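# Index the turntable one hole clockwise with the plunger

## Task

Turn the turntable by exactly one hole in the clockwise direction as viewed from above, so that the plunger's pin drops fully into the new hole; the fixture must end upright on the deck and neither hand may be touching it.

## Robot and tools

Robot: two arms, left_arm with a five-finger left hand and right_arm with a right hand (mirror images). Per the calibration, the left base sits near (+0.005, +0.250, +0.001) m and the right base near (+0.034, -0.254, +0.001) m, both almost unrotated. Scene frame: origin at table height between the arms, +z up, +x out over the table, left_arm on +y. A post stands on the floor behind the arms. Reported hand poses (end_effector_position in metres, end_effector_quat_wxyz) are in each arm's own base frame; the table is described in the scene frame.

Hand point: a point 0.15 m out from the wrist face, 0.05 m in front of the palm. Its +z runs along the straight fingers, +y out of the palm, +x across the palm away from the thumb on the right hand but toward the thumb on the left hand. Straight fingertips reach 0.06-0.07 m past the point along +z and lie 0.06 m behind it along -y. A wrist bracket on the little-finger side can strike things.

Row layout (used by both execute_actions and move): one flat list of 28 numbers, each in [-1, 1], always for both arms. Order: left_arm dx, dy, dz, rx, ry, rz; left hand little, ring, middle, index, thumb_bend, thumb_turn, force_limit, speed; then the same 14 for right_arm. The six pose numbers are an offset, not a pose: they are measured from that arm's Hand target at the start of the action or move, along that Hand target's own axes. 1.0 equals 0.6 m for dx, dy, dz and 180 degrees for rx, ry, rz, which form one rotation vector. All six zero means no new pose for that arm. Since each call restarts from the current Hand target, sending the same offset twice moves twice as far.

Hand numbers are absolute targets. Fingers and thumb_bend: +1 straight, -1 curled. thumb_turn: +1 beside the palm, -1 in front of it, facing the fingers. force_limit maps -1..+1 to roughly 0-10 N at the fingertip (0-15 N for the two thumb motors). speed rises from almost zero at -1 to full at +0.48 and stays full up to +1; full travel takes 0.49 s. For a soft grip close at speed -0.94 or lower. There is no 'unchanged' value: to keep a hand as it is, resend the eight numbers last carried out for it; if none has run yet, send hand_measured plus hand_force_limit and hand_speed. With the thumb turned in, the hand grips objects 0.035-0.065 m thick, handles down to about 0.025 m. To squeeze more, raise force_limit and send a target more closed than hand_measured; to loosen, send one more open.

execute_actions: actions is a list of actions; each action is a table of 1 to 15 rows, one row per 1/30 s step, and the last row is held through step 15. Every row's offset counts from the action's starting Hand target, not from the previous row. cameras picks images by name (cam_high, cam_low, cam_left_wrist, cam_right_wrist, or all); an empty actions list shows all cameras by default.

move: target is one 28-number row or a list of up to 15 rows; every row is an offset from the same starting Hand targets. speed is m/s (0.002 to 4.3, default 0.25; turning up to twice that in rad/s), one value or one per target. blend in m rounds corners; 0 stops at each. blocking=false returns after about 0.5 s while the move continues. The path ignores obstacles and the other arm and is capped at 10 s. The result adds a move: line (done, off_target, moving, held, fault) and any limits (paced means the pose was clipped, held means steps were withheld). Faster moves hit harder and lag more.

wait: seconds 0 to 3600, sends nothing new; a running move continues. stop: brakes a running move. zoom_image: camera plus region [x0, y0, x1, y1] in pixels, at most 504 by 504, from that camera's latest image. show_instructions: shows the reference images. finished_scene: ends the scene irreversibly; the result must hold without the robot.

Reading results: Hand target is the last commanded pose after clipping; the next offsets build on it. Friction and weight often leave the hand 1-3 cm (sometimes 5 cm) short, usually low, without any contact; a new execute_actions call, even all zeros, re-requests the target; otherwise send the gap as an offset. Each step, orientation is clipped to within 40 degrees of the measured one. hand_measured, hand_stopped_by (moving, target, force, stalled, fault) and hand_load_n follow the six motor order; a lost grip shows as load near 0. Joint torques are raw drive output with offsets and noise; numbers 3 and 4 wrap at ±28 N m. Joint limits (rad): waist ±2.880, shoulder 0 to 3.142, elbow 0 to 3.019 (straight at 2.964), wrist pitch -1.693 to 1.571, wrist yaw ±1.571, wrist roll ±2.094.

Cautions: an arm blocked by something keeps pushing until commanded back past its hand point. Avoid contact between the two arms or hands, including closing one hand on the other's fingers. Do not let parts drop even slightly, release moving parts, strike the fixture or fixed objects, or overload fingers by pushing, pulling or twisting hard. Nothing may fall or be left off the table. Holding loads or stretched poses heats motors: MOTOR HOT appears near 85 °C, and at 100 °C the arm goes limp for 30-60 s. Near its own base an arm may swing its elbow unexpectedly. Any arm stop costs.

Each tool is called as name([rows], argument=value, ...), one row to a line, values as JSON.

Reference images:

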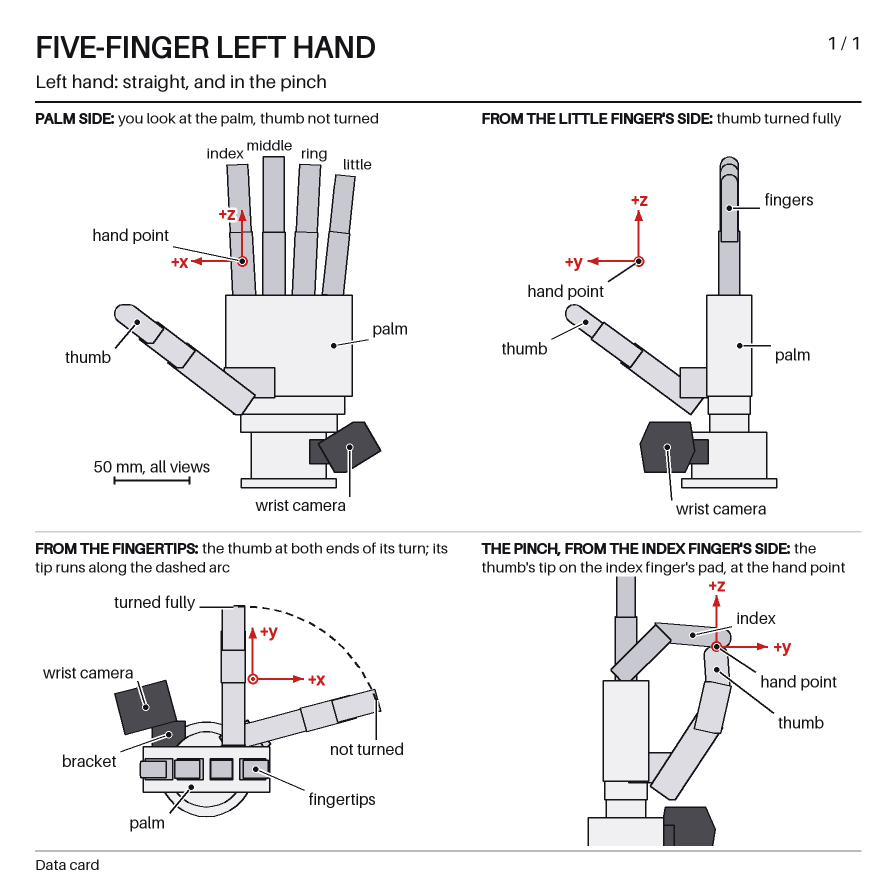

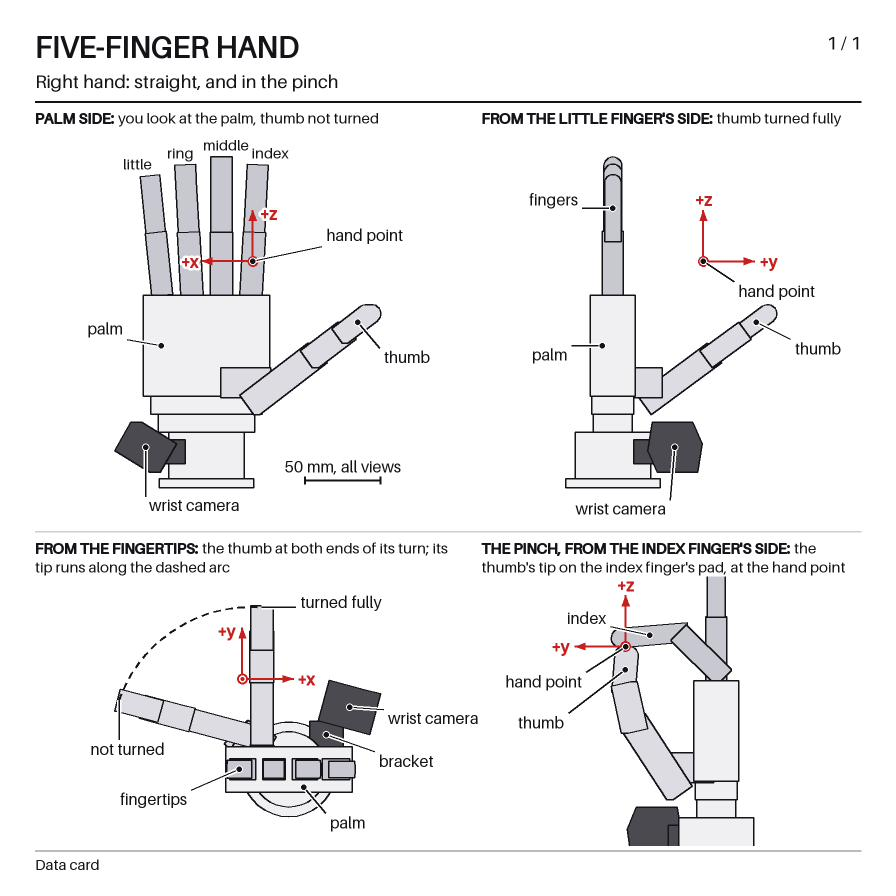

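## Session

execute_actions(actions=[])

Scene clock: 0.00 s.
left_arm: end_effector_position=(+0.3730, +0.0721, +0.2059) hand_measured=(+1.000, +1.000, +1.000, +1.000, +1.000, +1.000) hand_load_n=(+0.0, +0.0, +0.0, +0.0, +0.0, +0.0) hand_stopped_by=(target, target, target, target, target, target) hand_force_limit=0.00 hand_speed=-0.80 end_effector_quat_wxyz=(-0.320, +0.404, -0.552, +0.656) | right_arm: end_effector_position=(+0.4954, +0.0984, +0.1258) hand_measured=(+1.000, +1.000, +1.000, +1.000, +1.000, +1.000) hand_load_n=(+0.0, +0.0, +0.0, +0.0, +0.0, +0.0) hand_stopped_by=(target, target, target, target, target, target) hand_force_limit=0.00 hand_speed=-0.80 end_effector_quat_wxyz=(-0.028, +0.877, -0.477, -0.051)
Joint positions: left_arm=[0.746 1.232 0.42 1.002 1.225 -0.358] | right_arm=[0.15 1.906 1.703 -1.415 -0.106 -0.427]
Joint velocities: within noise
Joint torques (N m): no reading
Heat: left arm: hottest wrist yaw 30 °C; right arm: hottest wrist yaw 33 °C.
Hand target: left_arm +0.3776, +0.0764, +0.2146; -0.329, +0.395, -0.554, +0.655 | right_arm +0.5043, +0.0998, +0.1385; -0.039, +0.878, -0.476, -0.036

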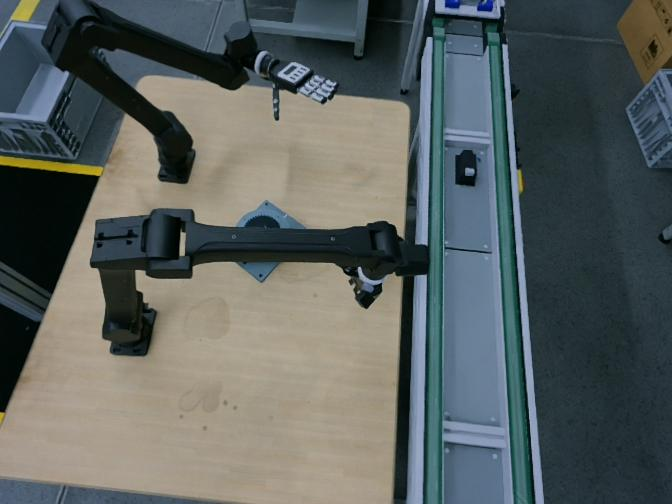

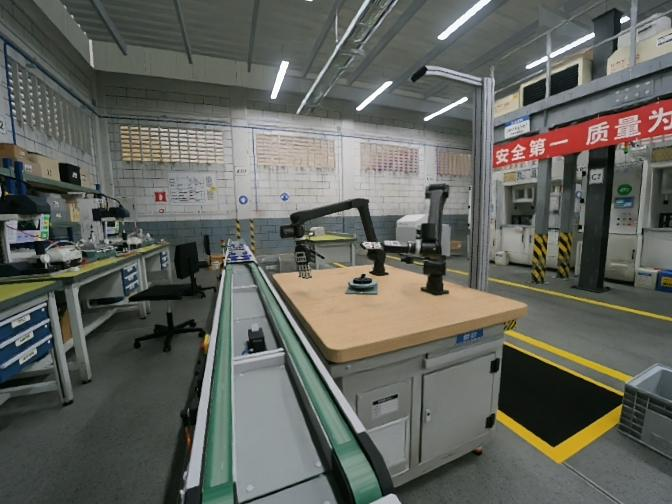

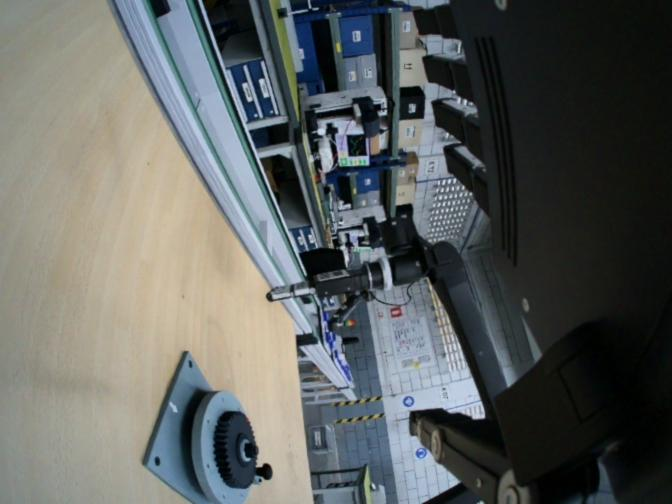

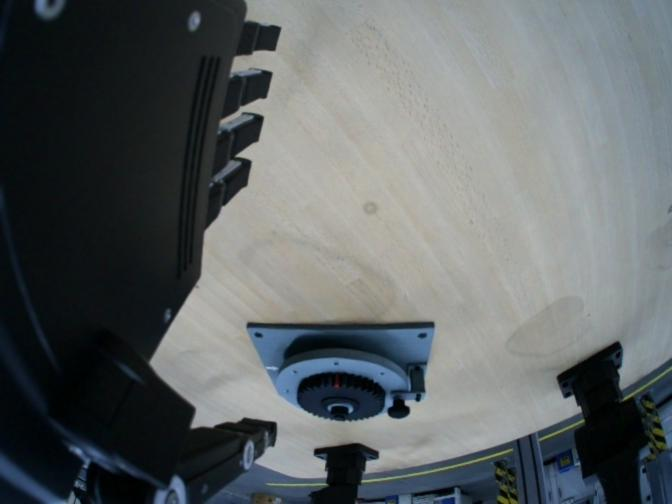

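zoom_image(camera="cam_right_wrist", region=[220, 300, 460, 450])

zoom_image(camera="cam_left_wrist", region=[120, 330, 320, 504])

zoom_image(camera="cam_high", region=[200, 180, 340, 300])

zoom_image(camera="cam_low", region=[270, 180, 480, 320])

Scaled by 2.100 from the camera's image (finer frame: 960x720).

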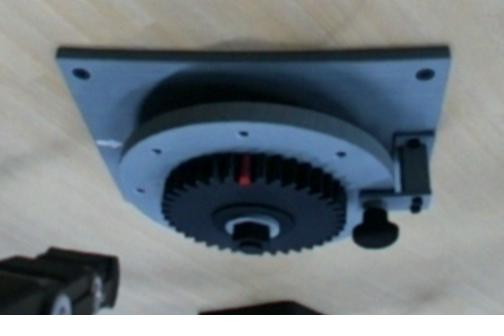

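Scaled by 2.520 from the camera's image (finer frame: 960x720).

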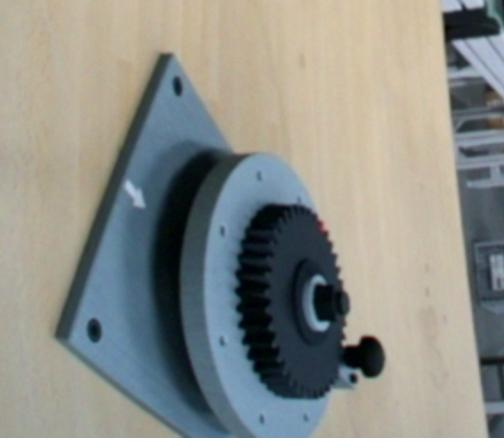

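Scaled by 3.600 from the camera's image (finer frame: 960x720).

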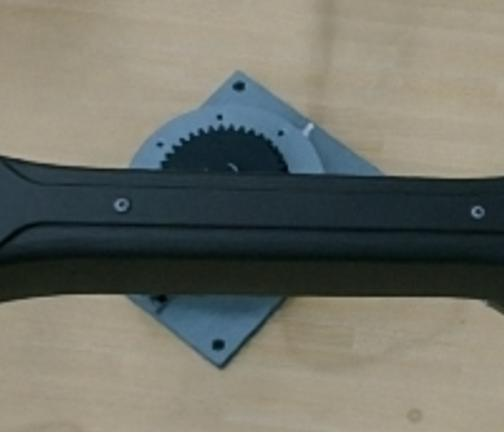

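Scaled by 2.400 from the camera's image (finer frame: 960x720).

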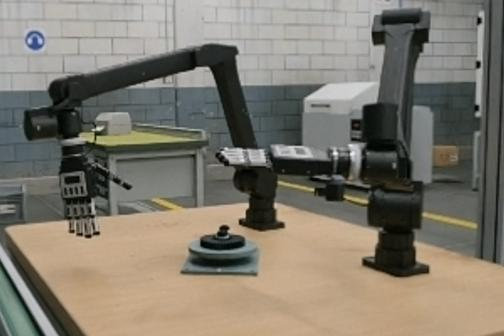

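move(target=[0,0,0,0,0,0,1,1,1,1,1,1,0,-0.8,0.18,0.4155,-0.404,0,0,0,1,1,1,1,1,1,0,-0.8], speed=0.3, cameras=["all"])

Scene clock: 45.63 s.
left_arm: end_effector_position=(+0.3730, +0.0721, +0.2059) hand_measured=(+1.000, +1.000, +1.000, +1.000, +1.000, +1.000) hand_load_n=(+0.0, -0.5, +0.0, +0.0, +0.0, +0.0) hand_stopped_by=(target, target, target, target, target, target) hand_force_limit=0.00 hand_speed=-0.80 end_effector_quat_wxyz=(-0.320, +0.404, -0.552, +0.656) | right_arm: end_effector_position=(+0.3543, -0.1459, +0.3466) hand_measured=(+1.000, +1.000, +1.000, +1.000, +1.000, +1.000) hand_load_n=(+0.0, +0.0, +0.0, +0.0, +0.0, +0.0) hand_stopped_by=(target, target, target, target, target, target) hand_force_limit=0.00 hand_speed=-0.80 end_effector_quat_wxyz=(-0.049, +0.872, -0.481, +0.077)
Joint positions: left_arm=[0.746 1.232 0.42 1.002 1.225 -0.358] | right_arm=[-0.353 1.419 1.705 -1.689 -0.074 -0.91]
Joint velocities: left_arm=[-0.015 0.005 -0.046 -0.007 -0.022 -0.037] | right_arm=[within noise]
Joint torques (N m): left_arm=[-1.03 -4.89 9.1 1.78 -0.33 0.04] | right_arm=[-0.32 -10.29 9.95 -0.01 -0.04 -0.05]
Heat: left arm: hottest elbow 29 °C; right arm: hottest wrist yaw 32 °C.
Hand target: left_arm +0.3776, +0.0764, +0.2146; -0.329, +0.395, -0.554, +0.655 | right_arm +0.3601, -0.1507, +0.3601; -0.039, +0.878, -0.476, -0.036
Off the commanded pose: left_arm 0.011 m, 2 deg | right_arm 0.015 m, 13 deg.
joint sent to its limit (right arm) — joint 4 (wrist pitch), lower limit. The joint targets are off in orientation, not in position.
move: off_target (right_arm)

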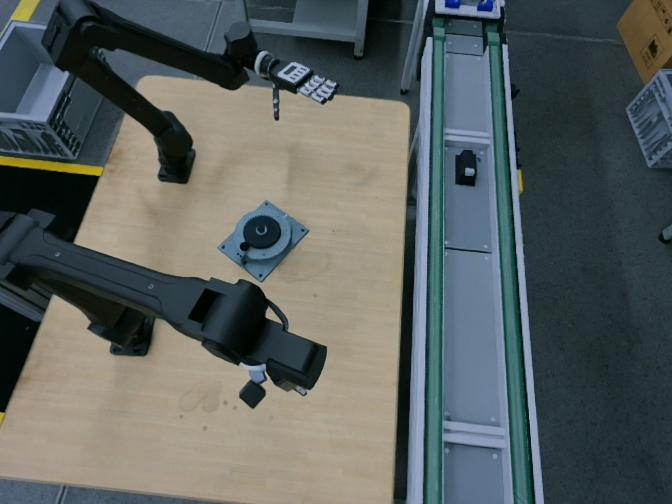

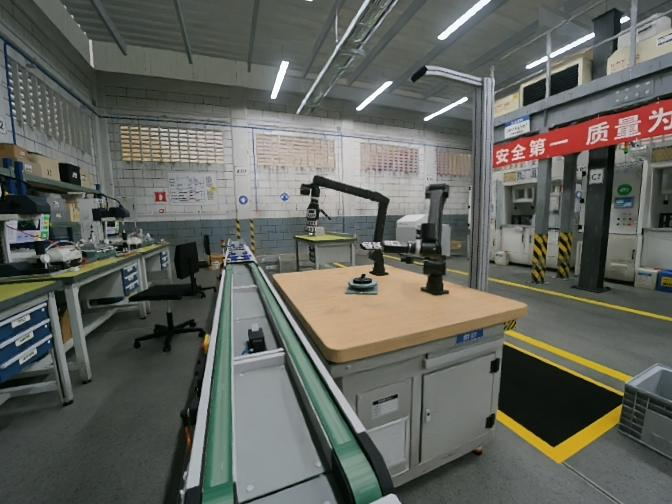

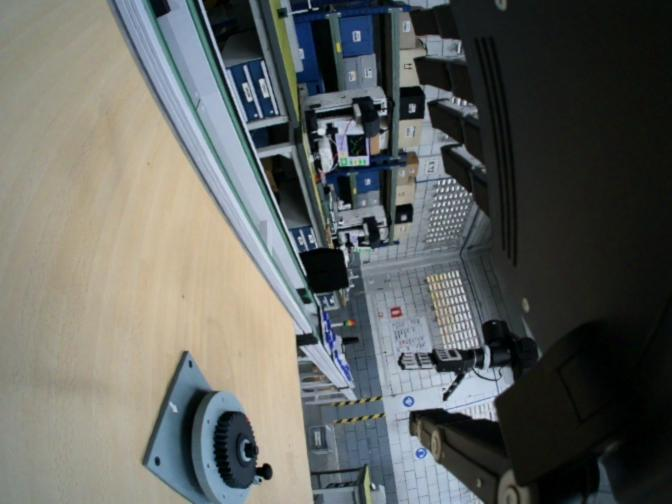

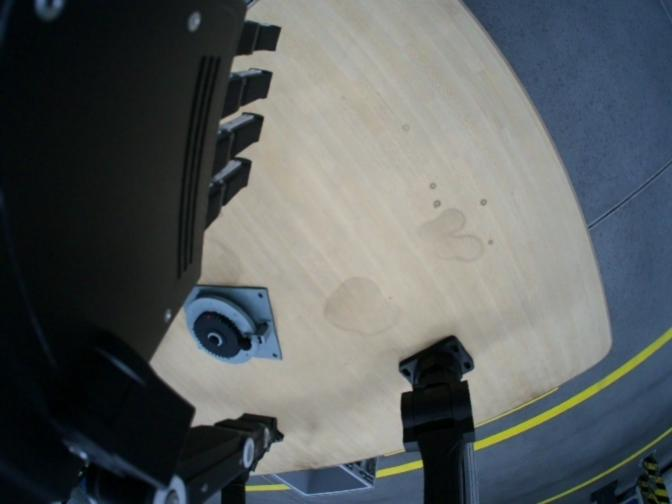

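zoom_image(camera="cam_high", region=[214, 190, 314, 290])

zoom_image(camera="cam_right_wrist", region=[170, 270, 300, 380])

zoom_image(camera="cam_low", region=[320, 260, 400, 310])

Scaled by 5.040 from the camera's image (finer frame: 960x720).

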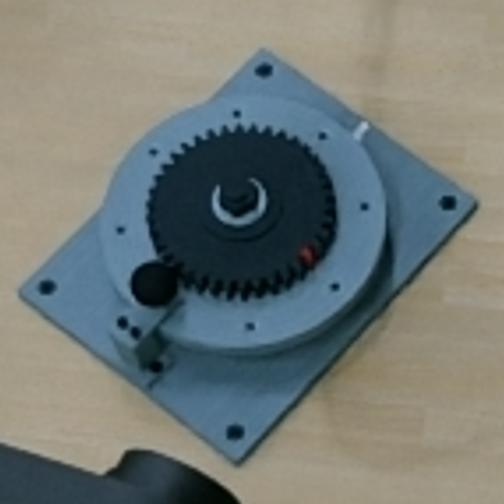

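Scaled by 3.877 from the camera's image (finer frame: 960x720).

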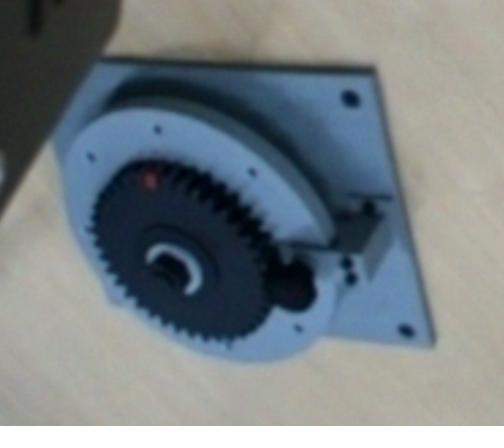

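Scaled by 6.300 from the camera's image (finer frame: 960x720).

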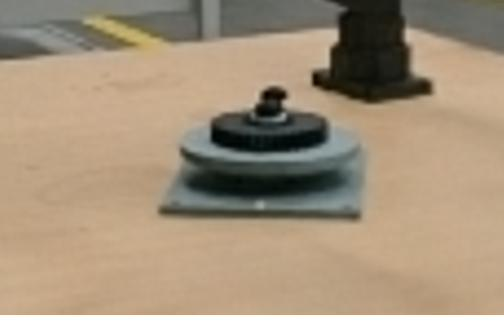

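zoom_image(camera="cam_high", region=[0, 180, 160, 360])

zoom_image(camera="cam_low", region=[250, 50, 550, 350])

Scaled by 2.800 from the camera's image (finer frame: 960x720).

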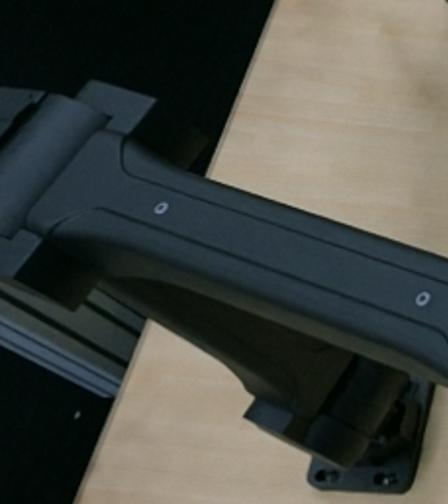

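Scaled by 1.680 from the camera's image (finer frame: 960x720).

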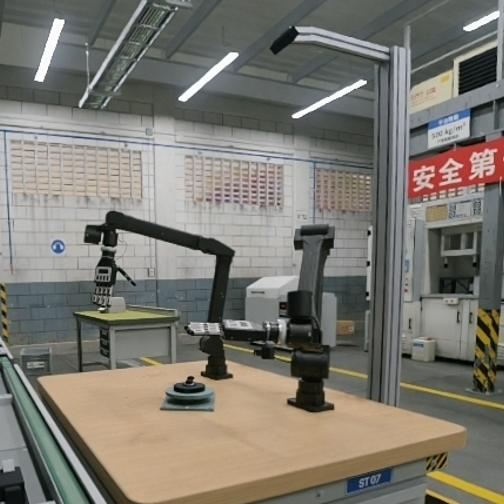

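move([
  [0,0,0,0,0,0,1,1,1,1,1,1,0,-0.8,-0.196,-0.307,0.0305,0.07,0.006,-0.036,1,1,1,1,1,1,0,-0.8],
  [0,0,0,0,0,0,1,1,1,1,1,1,0,-0.8,-0.638,-0.357,0.0937,0.1519,0.0127,-0.0726,1,1,1,1,1,1,0,-0.8],
], speed=0.3, blend=0.04, cameras=["all"])

Scene clock: 395.53 s.
left_arm: end_effector_position=(+0.3730, +0.0721, +0.2059) hand_measured=(+1.000, +1.000, +1.000, +1.000, +1.000, +1.000) hand_load_n=(-0.5, +0.0, +0.0, +0.0, +0.0, -0.5) hand_stopped_by=(target, target, target, target, target, target) hand_force_limit=0.00 hand_speed=-0.80 end_effector_quat_wxyz=(-0.320, +0.404, -0.552, +0.656) | right_arm: end_effector_position=(+0.3313, +0.2869, +0.3404) hand_measured=(+1.000, +1.000, +1.000, +1.000, +1.000, +1.000) hand_load_n=(+0.0, +0.0, +0.0, +0.0, +0.0, +0.0) hand_stopped_by=(target, target, target, target, target, target) hand_force_limit=0.00 hand_speed=-0.80 end_effector_quat_wxyz=(-0.225, +0.896, -0.372, +0.091)
Joint positions: left_arm=[0.746 1.232 0.42 1.002 1.225 -0.358] | right_arm=[0.63 1.332 1.572 -1.326 -0.076 -0.135]
Joint torques (N m): left_arm=[-0.73 -4.01 8.98 1.91 -0.39 0.06] | right_arm=[0.62 -11.52 7.97 1.5 -0.07 0.09]
Heat: left arm: hottest elbow 34 °C; right arm: hottest elbow 43 °C.
Hand target: left_arm +0.3776, +0.0764, +0.2146; -0.329, +0.395, -0.554, +0.655 | right_arm +0.3301, +0.2904, +0.3501; -0.240, +0.892, -0.370, +0.099
Off the commanded pose: left_arm 0.011 m, 2 deg | right_arm 0.010 m, 2 deg.
move: done

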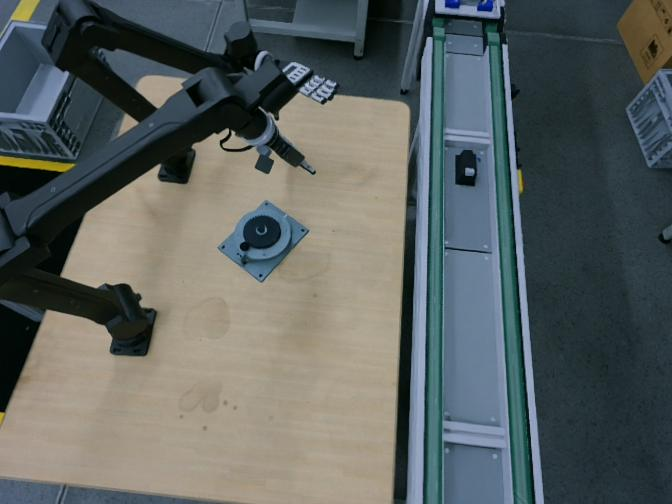

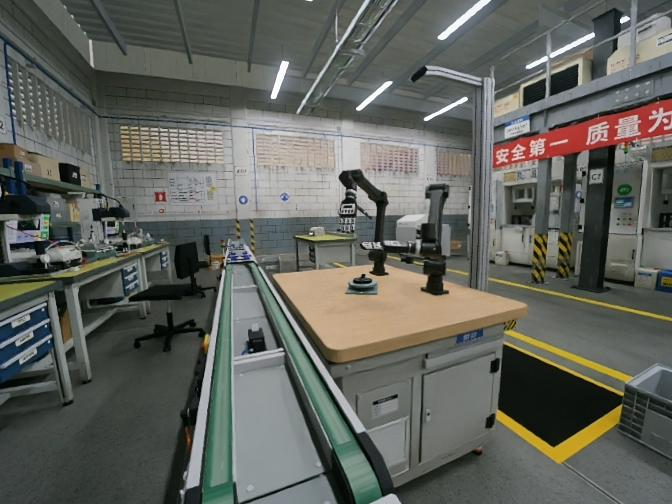

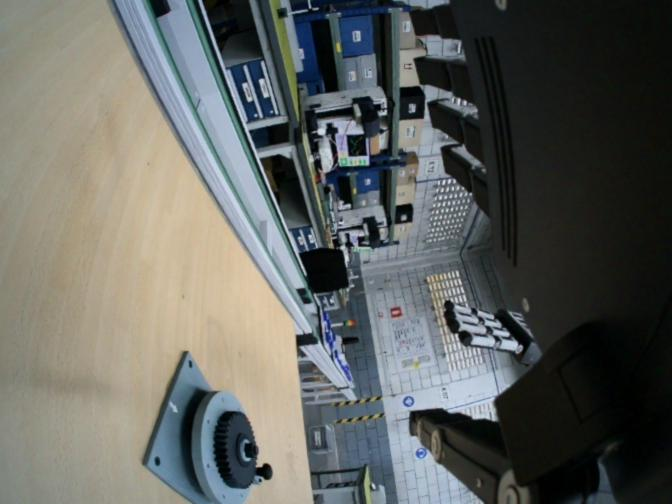

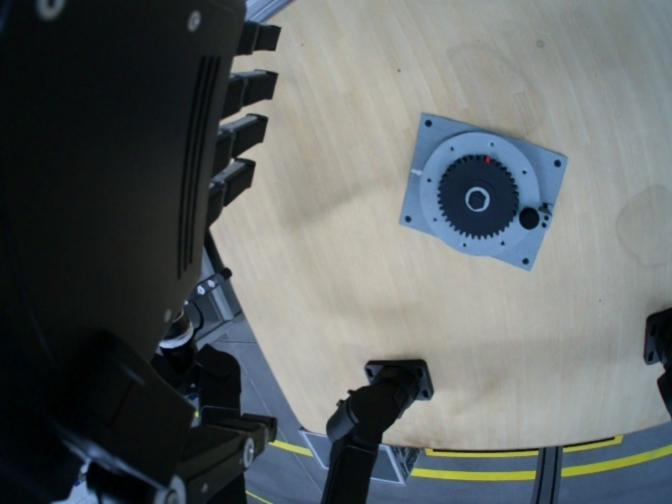

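zoom_image(camera="cam_right_wrist", region=[390, 100, 580, 280])

Scaled by 2.653 from the camera's image (finer frame: 960x720).

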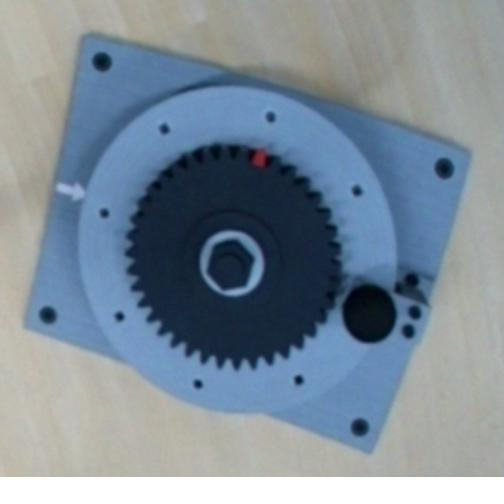

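move(target=[0,0,0,0,0,0,1,1,1,1,1,1,0,-0.8,0.006,0.269,0.172,0,0,0,1,1,1,1,1,1,0,-0.8], speed=0.2, cameras=["all"])

Scene clock: 438.77 s.
left_arm: end_effector_position=(+0.3730, +0.0721, +0.2059) hand_measured=(+1.000, +1.000, +1.000, +1.000, +1.000, +1.000) hand_load_n=(+0.0, +0.0, +0.0, +0.0, +0.0, -0.5) hand_stopped_by=(target, target, target, target, target, target) hand_force_limit=0.00 hand_speed=-0.80 end_effector_quat_wxyz=(-0.320, +0.404, -0.552, +0.656) | right_arm: end_effector_position=(+0.2632, +0.2266, +0.1711) hand_measured=(+1.000, +1.000, +1.000, +1.000, +1.000, +1.000) hand_load_n=(+0.0, +0.0, +0.0, +0.0, +0.0, +0.0) hand_stopped_by=(target, target, target, target, target, target) hand_force_limit=0.00 hand_speed=-0.80 end_effector_quat_wxyz=(-0.225, +0.897, -0.370, +0.088)
Joint positions: left_arm=[0.746 1.232 0.42 1.002 1.225 -0.358] | right_arm=[0.6 1.078 0.92 -0.933 -0.096 -0.165]
Joint torques (N m): left_arm=[-1.32 -4.13 9.36 1.59 -0.38 0.11] | right_arm=[-0.97 -7.36 8.24 1.51 -0.25 -0.05]
Heat: left arm: hottest elbow 34 °C; right arm: hottest elbow 39 °C.
Hand target: left_arm +0.3776, +0.0764, +0.2146; -0.329, +0.395, -0.554, +0.655 | right_arm +0.2705, +0.2257, +0.1799; -0.240, +0.892, -0.370, +0.099
Off the commanded pose: left_arm 0.011 m, 2 deg | right_arm 0.011 m, 2 deg.
move: off_target (right_arm)

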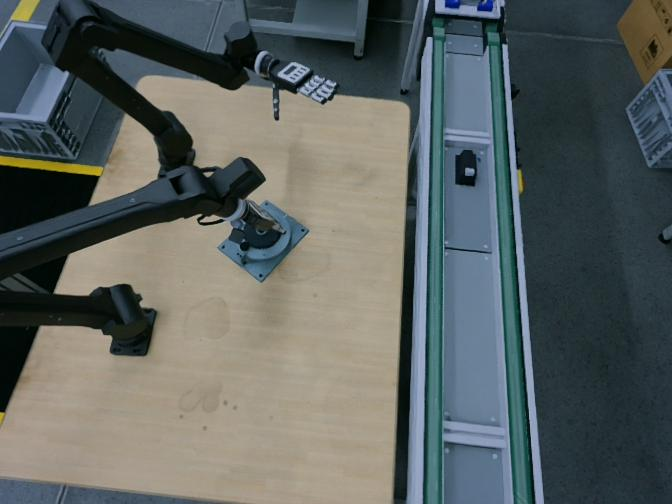

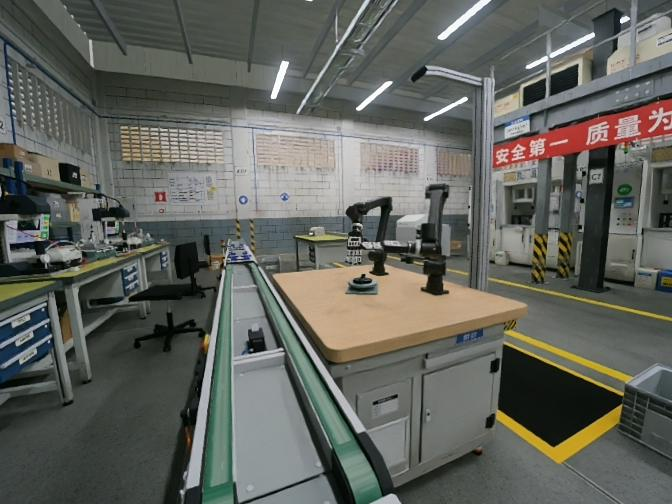

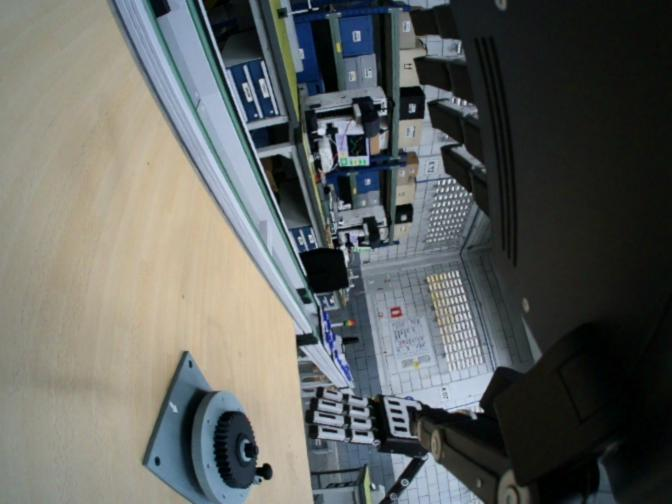

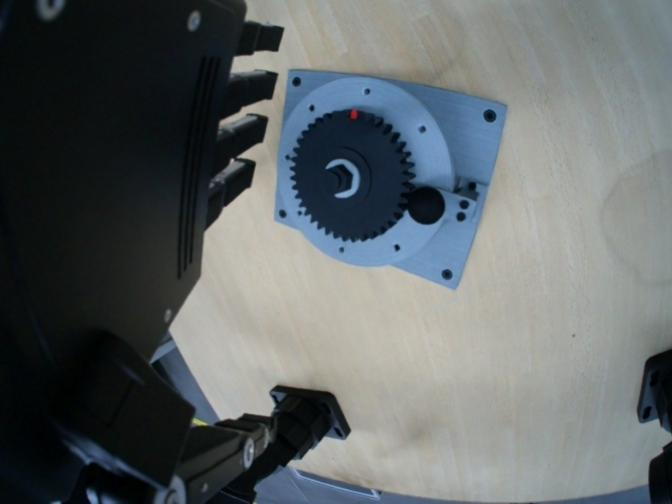

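zoom_image(camera="cam_right_wrist", region=[340, 130, 520, 270])

zoom_image(camera="cam_left_wrist", region=[120, 340, 300, 504])

Scaled by 2.800 from the camera's image (finer frame: 960x720).

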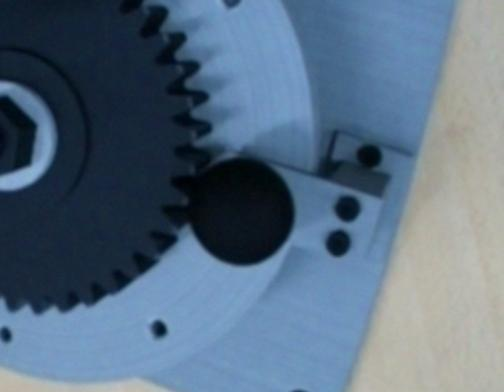

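Scaled by 2.800 from the camera's image (finer frame: 960x720).

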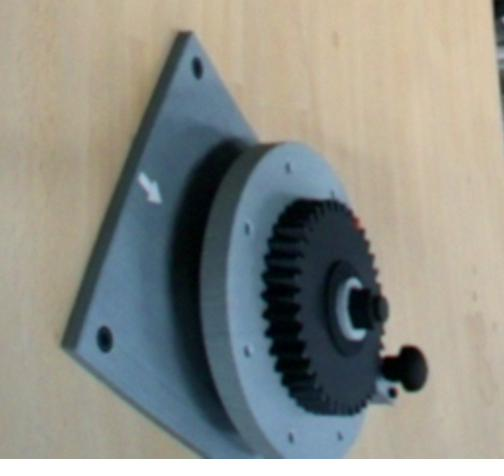

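move([
  [0,0,0,0,0,0,1,1,1,1,1,1,0,-0.8,0.384,0.009,-0.14,0,0,0,1,1,1,1,1,1,0,-0.8],
  [0.564,0.121,0.118,-0.194,0.0413,0.0601,1,1,1,1,1,1,0,-0.8,0.384,0.009,-0.14,0,0,0,1,1,1,1,1,1,0,-0.8],
], speed=0.2, cameras=["all"])

Scene clock: 672.97 s.
left_arm: end_effector_position=(+0.2682, -0.2489, +0.1669) hand_measured=(+1.000, +1.000, +1.000, +1.000, +1.000, +1.000) hand_load_n=(+0.0, +0.0, +0.0, +0.0, +0.0, -0.5) hand_stopped_by=(target, target, target, target, target, target) hand_force_limit=0.00 hand_speed=-0.80 end_effector_quat_wxyz=(+0.213, -0.383, +0.790, -0.429) | right_arm: end_effector_position=(+0.3848, +0.0340, +0.2318) hand_measured=(+1.000, +1.000, +1.000, +1.000, +1.000, +1.000) hand_load_n=(+0.0, -0.5, +0.0, +0.0, +0.0, +0.0) hand_stopped_by=(target, target, target, target, target, target) hand_force_limit=0.00 hand_speed=-0.80 end_effector_quat_wxyz=(-0.233, +0.894, -0.374, +0.082)
Joint positions: left_arm=[-0.667 0.774 0.561 -0.36 -0.007 0.005] | right_arm=[-0.051 1.277 1.244 -1.207 -0.381 -0.765]
Joint torques (N m): left_arm=[-1.73 -0.5 15.77 1.81 -0.24 -0.03] | right_arm=[-0.73 -8.12 11.3 0.24 -0.43 -0.04]
Heat: left arm: hottest elbow 36 °C; right arm: hottest elbow 41 °C.
Hand target: left_arm +0.2799, -0.2627, +0.1999; +0.219, -0.379, +0.779, -0.449 | right_arm +0.4002, +0.0296, +0.2498; -0.240, +0.892, -0.370, +0.099
Off the commanded pose: left_arm 0.038 m, 3 deg | right_arm 0.024 m, 2 deg.
move: off_target (left_arm, right_arm)

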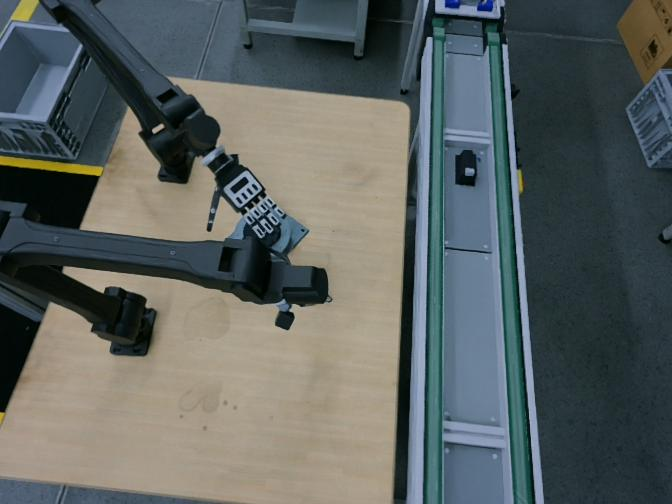

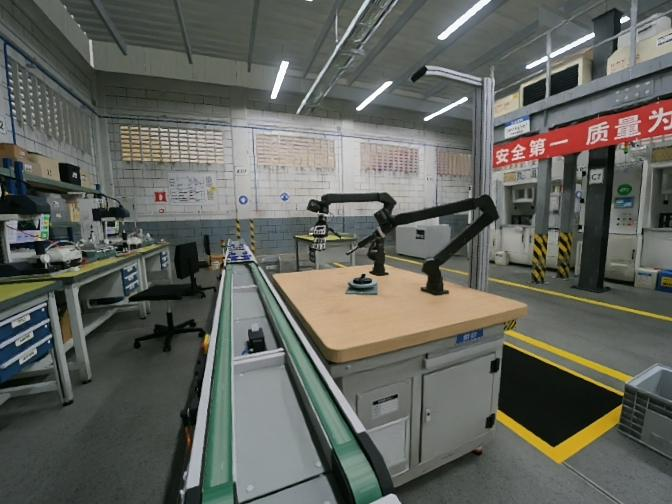

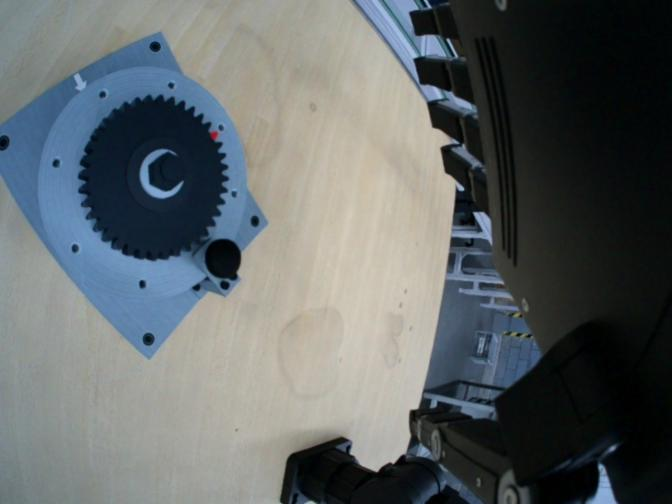

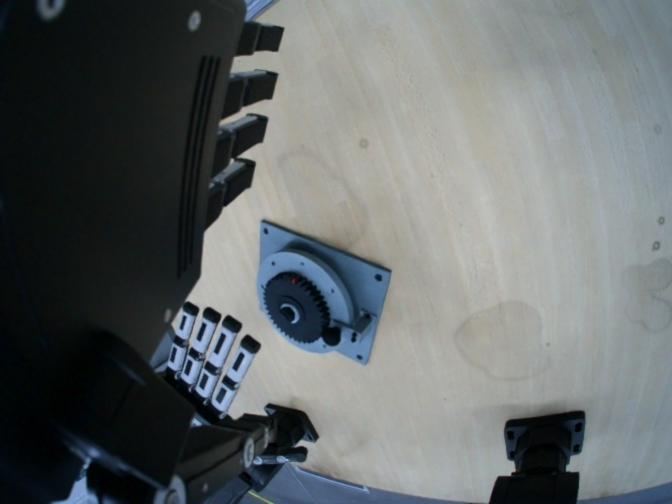

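zoom_image(camera="cam_left_wrist", region=[100, 130, 290, 320])

zoom_image(camera="cam_right_wrist", region=[250, 210, 400, 370])

Scaled by 2.653 from the camera's image (finer frame: 960x720).

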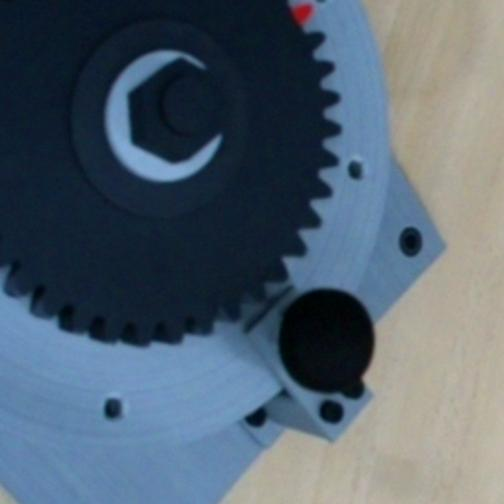

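Scaled by 3.150 from the camera's image (finer frame: 960x720).

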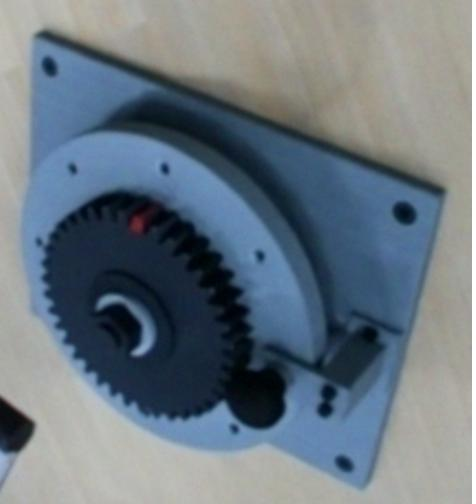

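move(target=[0.054,0.0597,0.0633,0,0,0,1,1,0.4,0.4,0.7,-1,0,-0.2,0,0,0,0,0,0,1,1,1,1,1,1,0,-0.8], speed=0.1, cameras=["cam_left_wrist","cam_right_wrist"])

Scene clock: 753.83 s.
left_arm: end_effector_position=(+0.2723, -0.2929, +0.1510) hand_measured=(+1.000, +1.000, +0.400, +0.400, +0.700, -1.000) hand_load_n=(+0.0, +0.0, +0.0, +0.0, +0.0, +0.0) hand_stopped_by=(target, target, target, target, target, target) hand_force_limit=0.00 hand_speed=-0.20 end_effector_quat_wxyz=(+0.221, -0.379, +0.781, -0.444) | right_arm: end_effector_position=(+0.3848, +0.0340, +0.2318) hand_measured=(+1.000, +1.000, +1.000, +1.000, +1.000, +1.000) hand_load_n=(+0.0, +0.0, +0.0, +0.0, -0.5, +0.0) hand_stopped_by=(target, target, target, target, target, target) hand_force_limit=0.00 hand_speed=-0.80 end_effector_quat_wxyz=(-0.233, +0.894, -0.374, +0.082)
Joint positions: left_arm=[-0.792 0.892 0.55 -0.195 -0.116 -0.058] | right_arm=[-0.051 1.277 1.244 -1.207 -0.381 -0.765]
Joint torques (N m): left_arm=[-1.2 -2.26 9.91 2.95 -0.35 -0.05] | right_arm=[-0.73 -8.12 11.3 0.27 -0.44 -0.04]
Heat: left arm: hottest elbow 49 °C; right arm: hottest elbow 46 °C.
Hand target: left_arm +0.2716, -0.2973, +0.1496; +0.219, -0.380, +0.779, -0.449 | right_arm +0.4002, +0.0296, +0.2498; -0.240, +0.892, -0.370, +0.099
Off the commanded pose: left_arm 0.005 m, 1 deg | right_arm 0.024 m, 2 deg.
move: done

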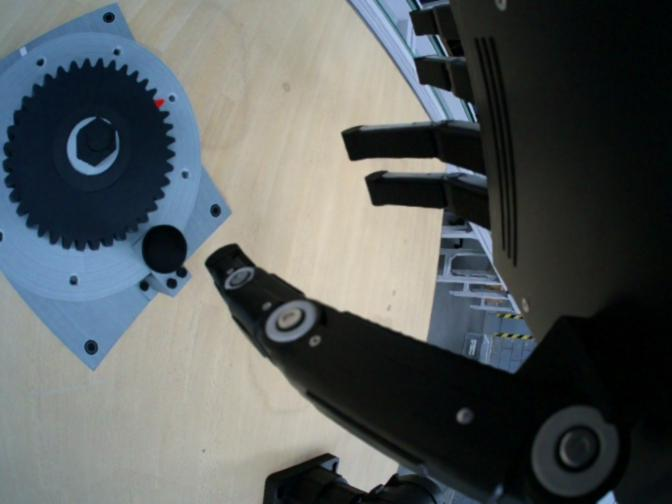

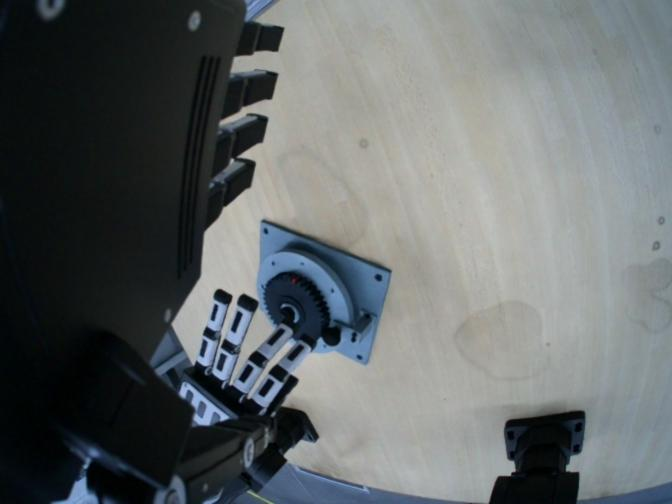

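move(target=[-0.0043,0.0976,0.011,0,0,0,1,1,0.4,0.4,0.7,-1,0,-0.2,0,0,0,0,0,0,1,1,1,1,1,1,0,-0.8], speed=0.08, cameras=["cam_left_wrist","cam_right_wrist"])

Scene clock: 804.87 s.
left_arm: end_effector_position=(+0.2562, -0.2768, +0.0974) hand_measured=(+1.000, +1.000, +0.400, +0.400, +0.700, -1.000) hand_load_n=(+0.0, +0.0, +0.0, -0.5, +0.0, +0.0) hand_stopped_by=(target, target, target, target, target, target) hand_force_limit=0.00 hand_speed=-0.20 end_effector_quat_wxyz=(+0.221, -0.379, +0.781, -0.444) | right_arm: end_effector_position=(+0.3848, +0.0340, +0.2318) hand_measured=(+1.000, +1.000, +1.000, +1.000, +1.000, +1.000) hand_load_n=(+0.0, +0.0, +0.0, +0.0, +0.0, +0.0) hand_stopped_by=(target, target, target, target, target, target) hand_force_limit=0.00 hand_speed=-0.80 end_effector_quat_wxyz=(-0.233, +0.894, -0.374, +0.082)
Joint positions: left_arm=[-0.793 0.896 0.397 -0.037 -0.117 -0.06] | right_arm=[-0.051 1.277 1.244 -1.207 -0.381 -0.765]
Joint torques (N m): left_arm=[-2.08 -1.61 9.06 2.86 -0.28 -0.06] | right_arm=[-0.73 -8.23 11.28 0.25 -0.42 -0.04]
Heat: left arm: hottest elbow 41 °C; right arm: hottest elbow 47 °C.
Hand target: left_arm +0.2545, -0.2809, +0.0959; +0.219, -0.379, +0.779, -0.449 | right_arm +0.4002, +0.0296, +0.2498; -0.240, +0.892, -0.370, +0.099
Off the commanded pose: left_arm 0.005 m, 1 deg | right_arm 0.024 m, 2 deg.
move: done

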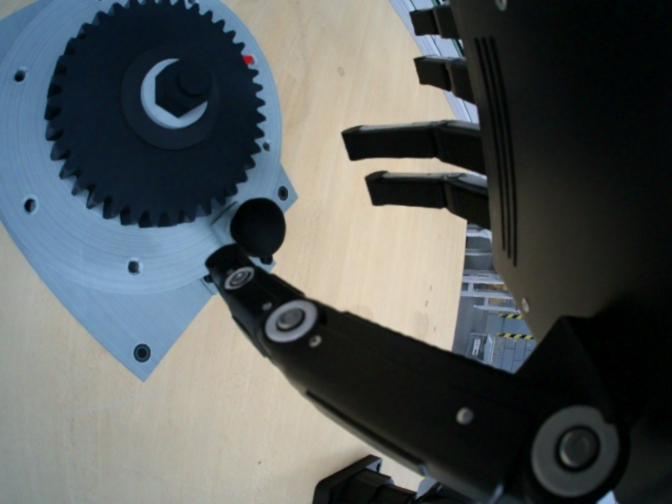

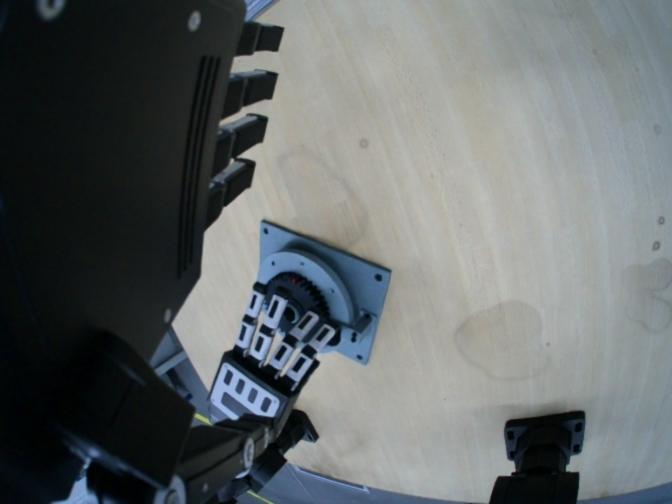

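zoom_image(camera="cam_left_wrist", region=[190, 150, 340, 300])

zoom_image(camera="cam_right_wrist", region=[230, 240, 410, 400])

Scaled by 3.360 from the camera's image (finer frame: 960x720).

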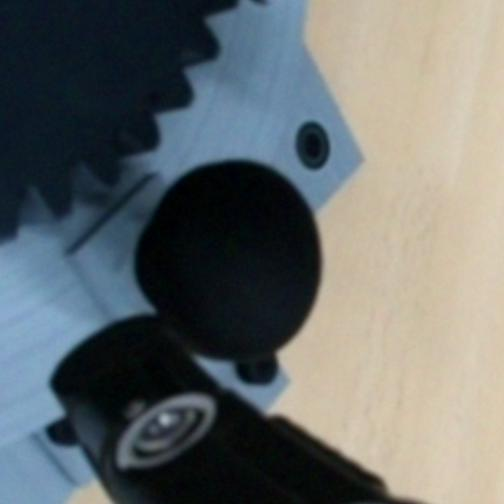

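Scaled by 2.800 from the camera's image (finer frame: 960x720).

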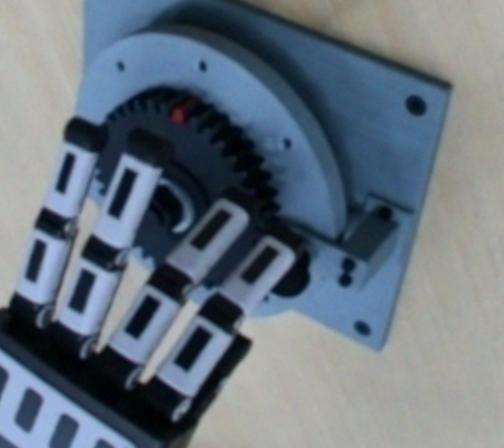

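move(target=[0.0025,0.0408,0.0202,0,0,0,1,1,0.4,0.4,0.7,-1,0,-0.2,0,0,0,0,0,0,1,1,1,1,1,1,0,-0.8], speed=0.05, cameras=["cam_left_wrist","cam_right_wrist"])

Scene clock: 852.03 s.
left_arm: end_effector_position=(+0.2544, -0.2774, +0.0704) hand_measured=(+1.000, +1.000, +0.400, +0.400, +0.700, -1.000) hand_load_n=(+0.0, +0.0, +0.0, +0.0, +0.0, +0.0) hand_stopped_by=(target, target, target, target, target, target) hand_force_limit=0.00 hand_speed=-0.20 end_effector_quat_wxyz=(+0.222, -0.379, +0.781, -0.445) | right_arm: end_effector_position=(+0.3848, +0.0340, +0.2318) hand_measured=(+1.000, +1.000, +1.000, +1.000, +1.000, +1.000) hand_load_n=(+0.0, +0.0, +0.0, +0.0, +0.0, +0.0) hand_stopped_by=(target, target, target, target, target, target) hand_force_limit=0.00 hand_speed=-0.80 end_effector_quat_wxyz=(-0.233, +0.894, -0.374, +0.082)
Joint positions: left_arm=[-0.8 0.964 0.345 0.083 -0.124 -0.063] | right_arm=[-0.051 1.277 1.244 -1.207 -0.381 -0.765]
Joint torques (N m): left_arm=[-1.49 -1.67 8.51 3.12 -0.3 -0.01] | right_arm=[-0.73 -8.06 11.29 0.27 -0.43 -0.04]
Heat: left arm: hottest elbow 39 °C; right arm: hottest elbow 48 °C.
Hand target: left_arm +0.2523, -0.2810, +0.0686; +0.219, -0.379, +0.779, -0.449 | right_arm +0.4002, +0.0296, +0.2498; -0.240, +0.892, -0.370, +0.099
Off the commanded pose: left_arm 0.005 m, 1 deg | right_arm 0.024 m, 2 deg.
move: done

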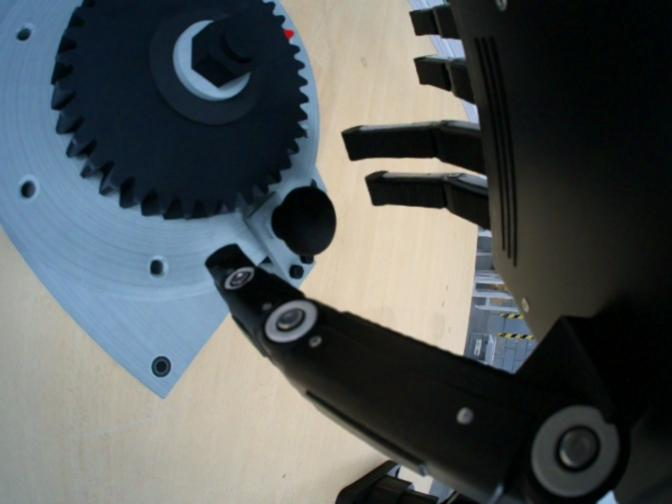

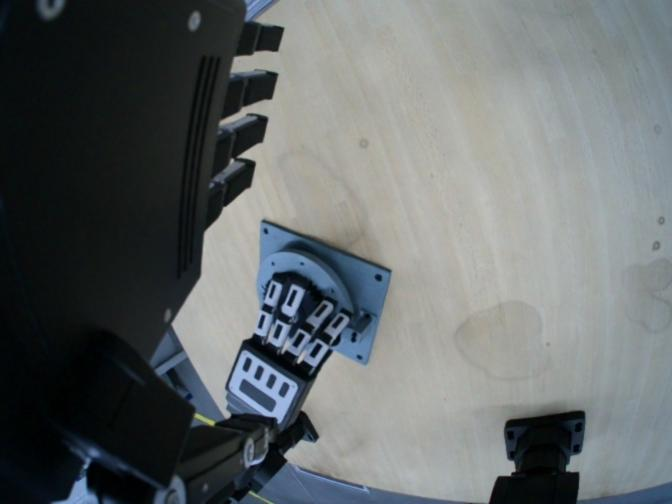

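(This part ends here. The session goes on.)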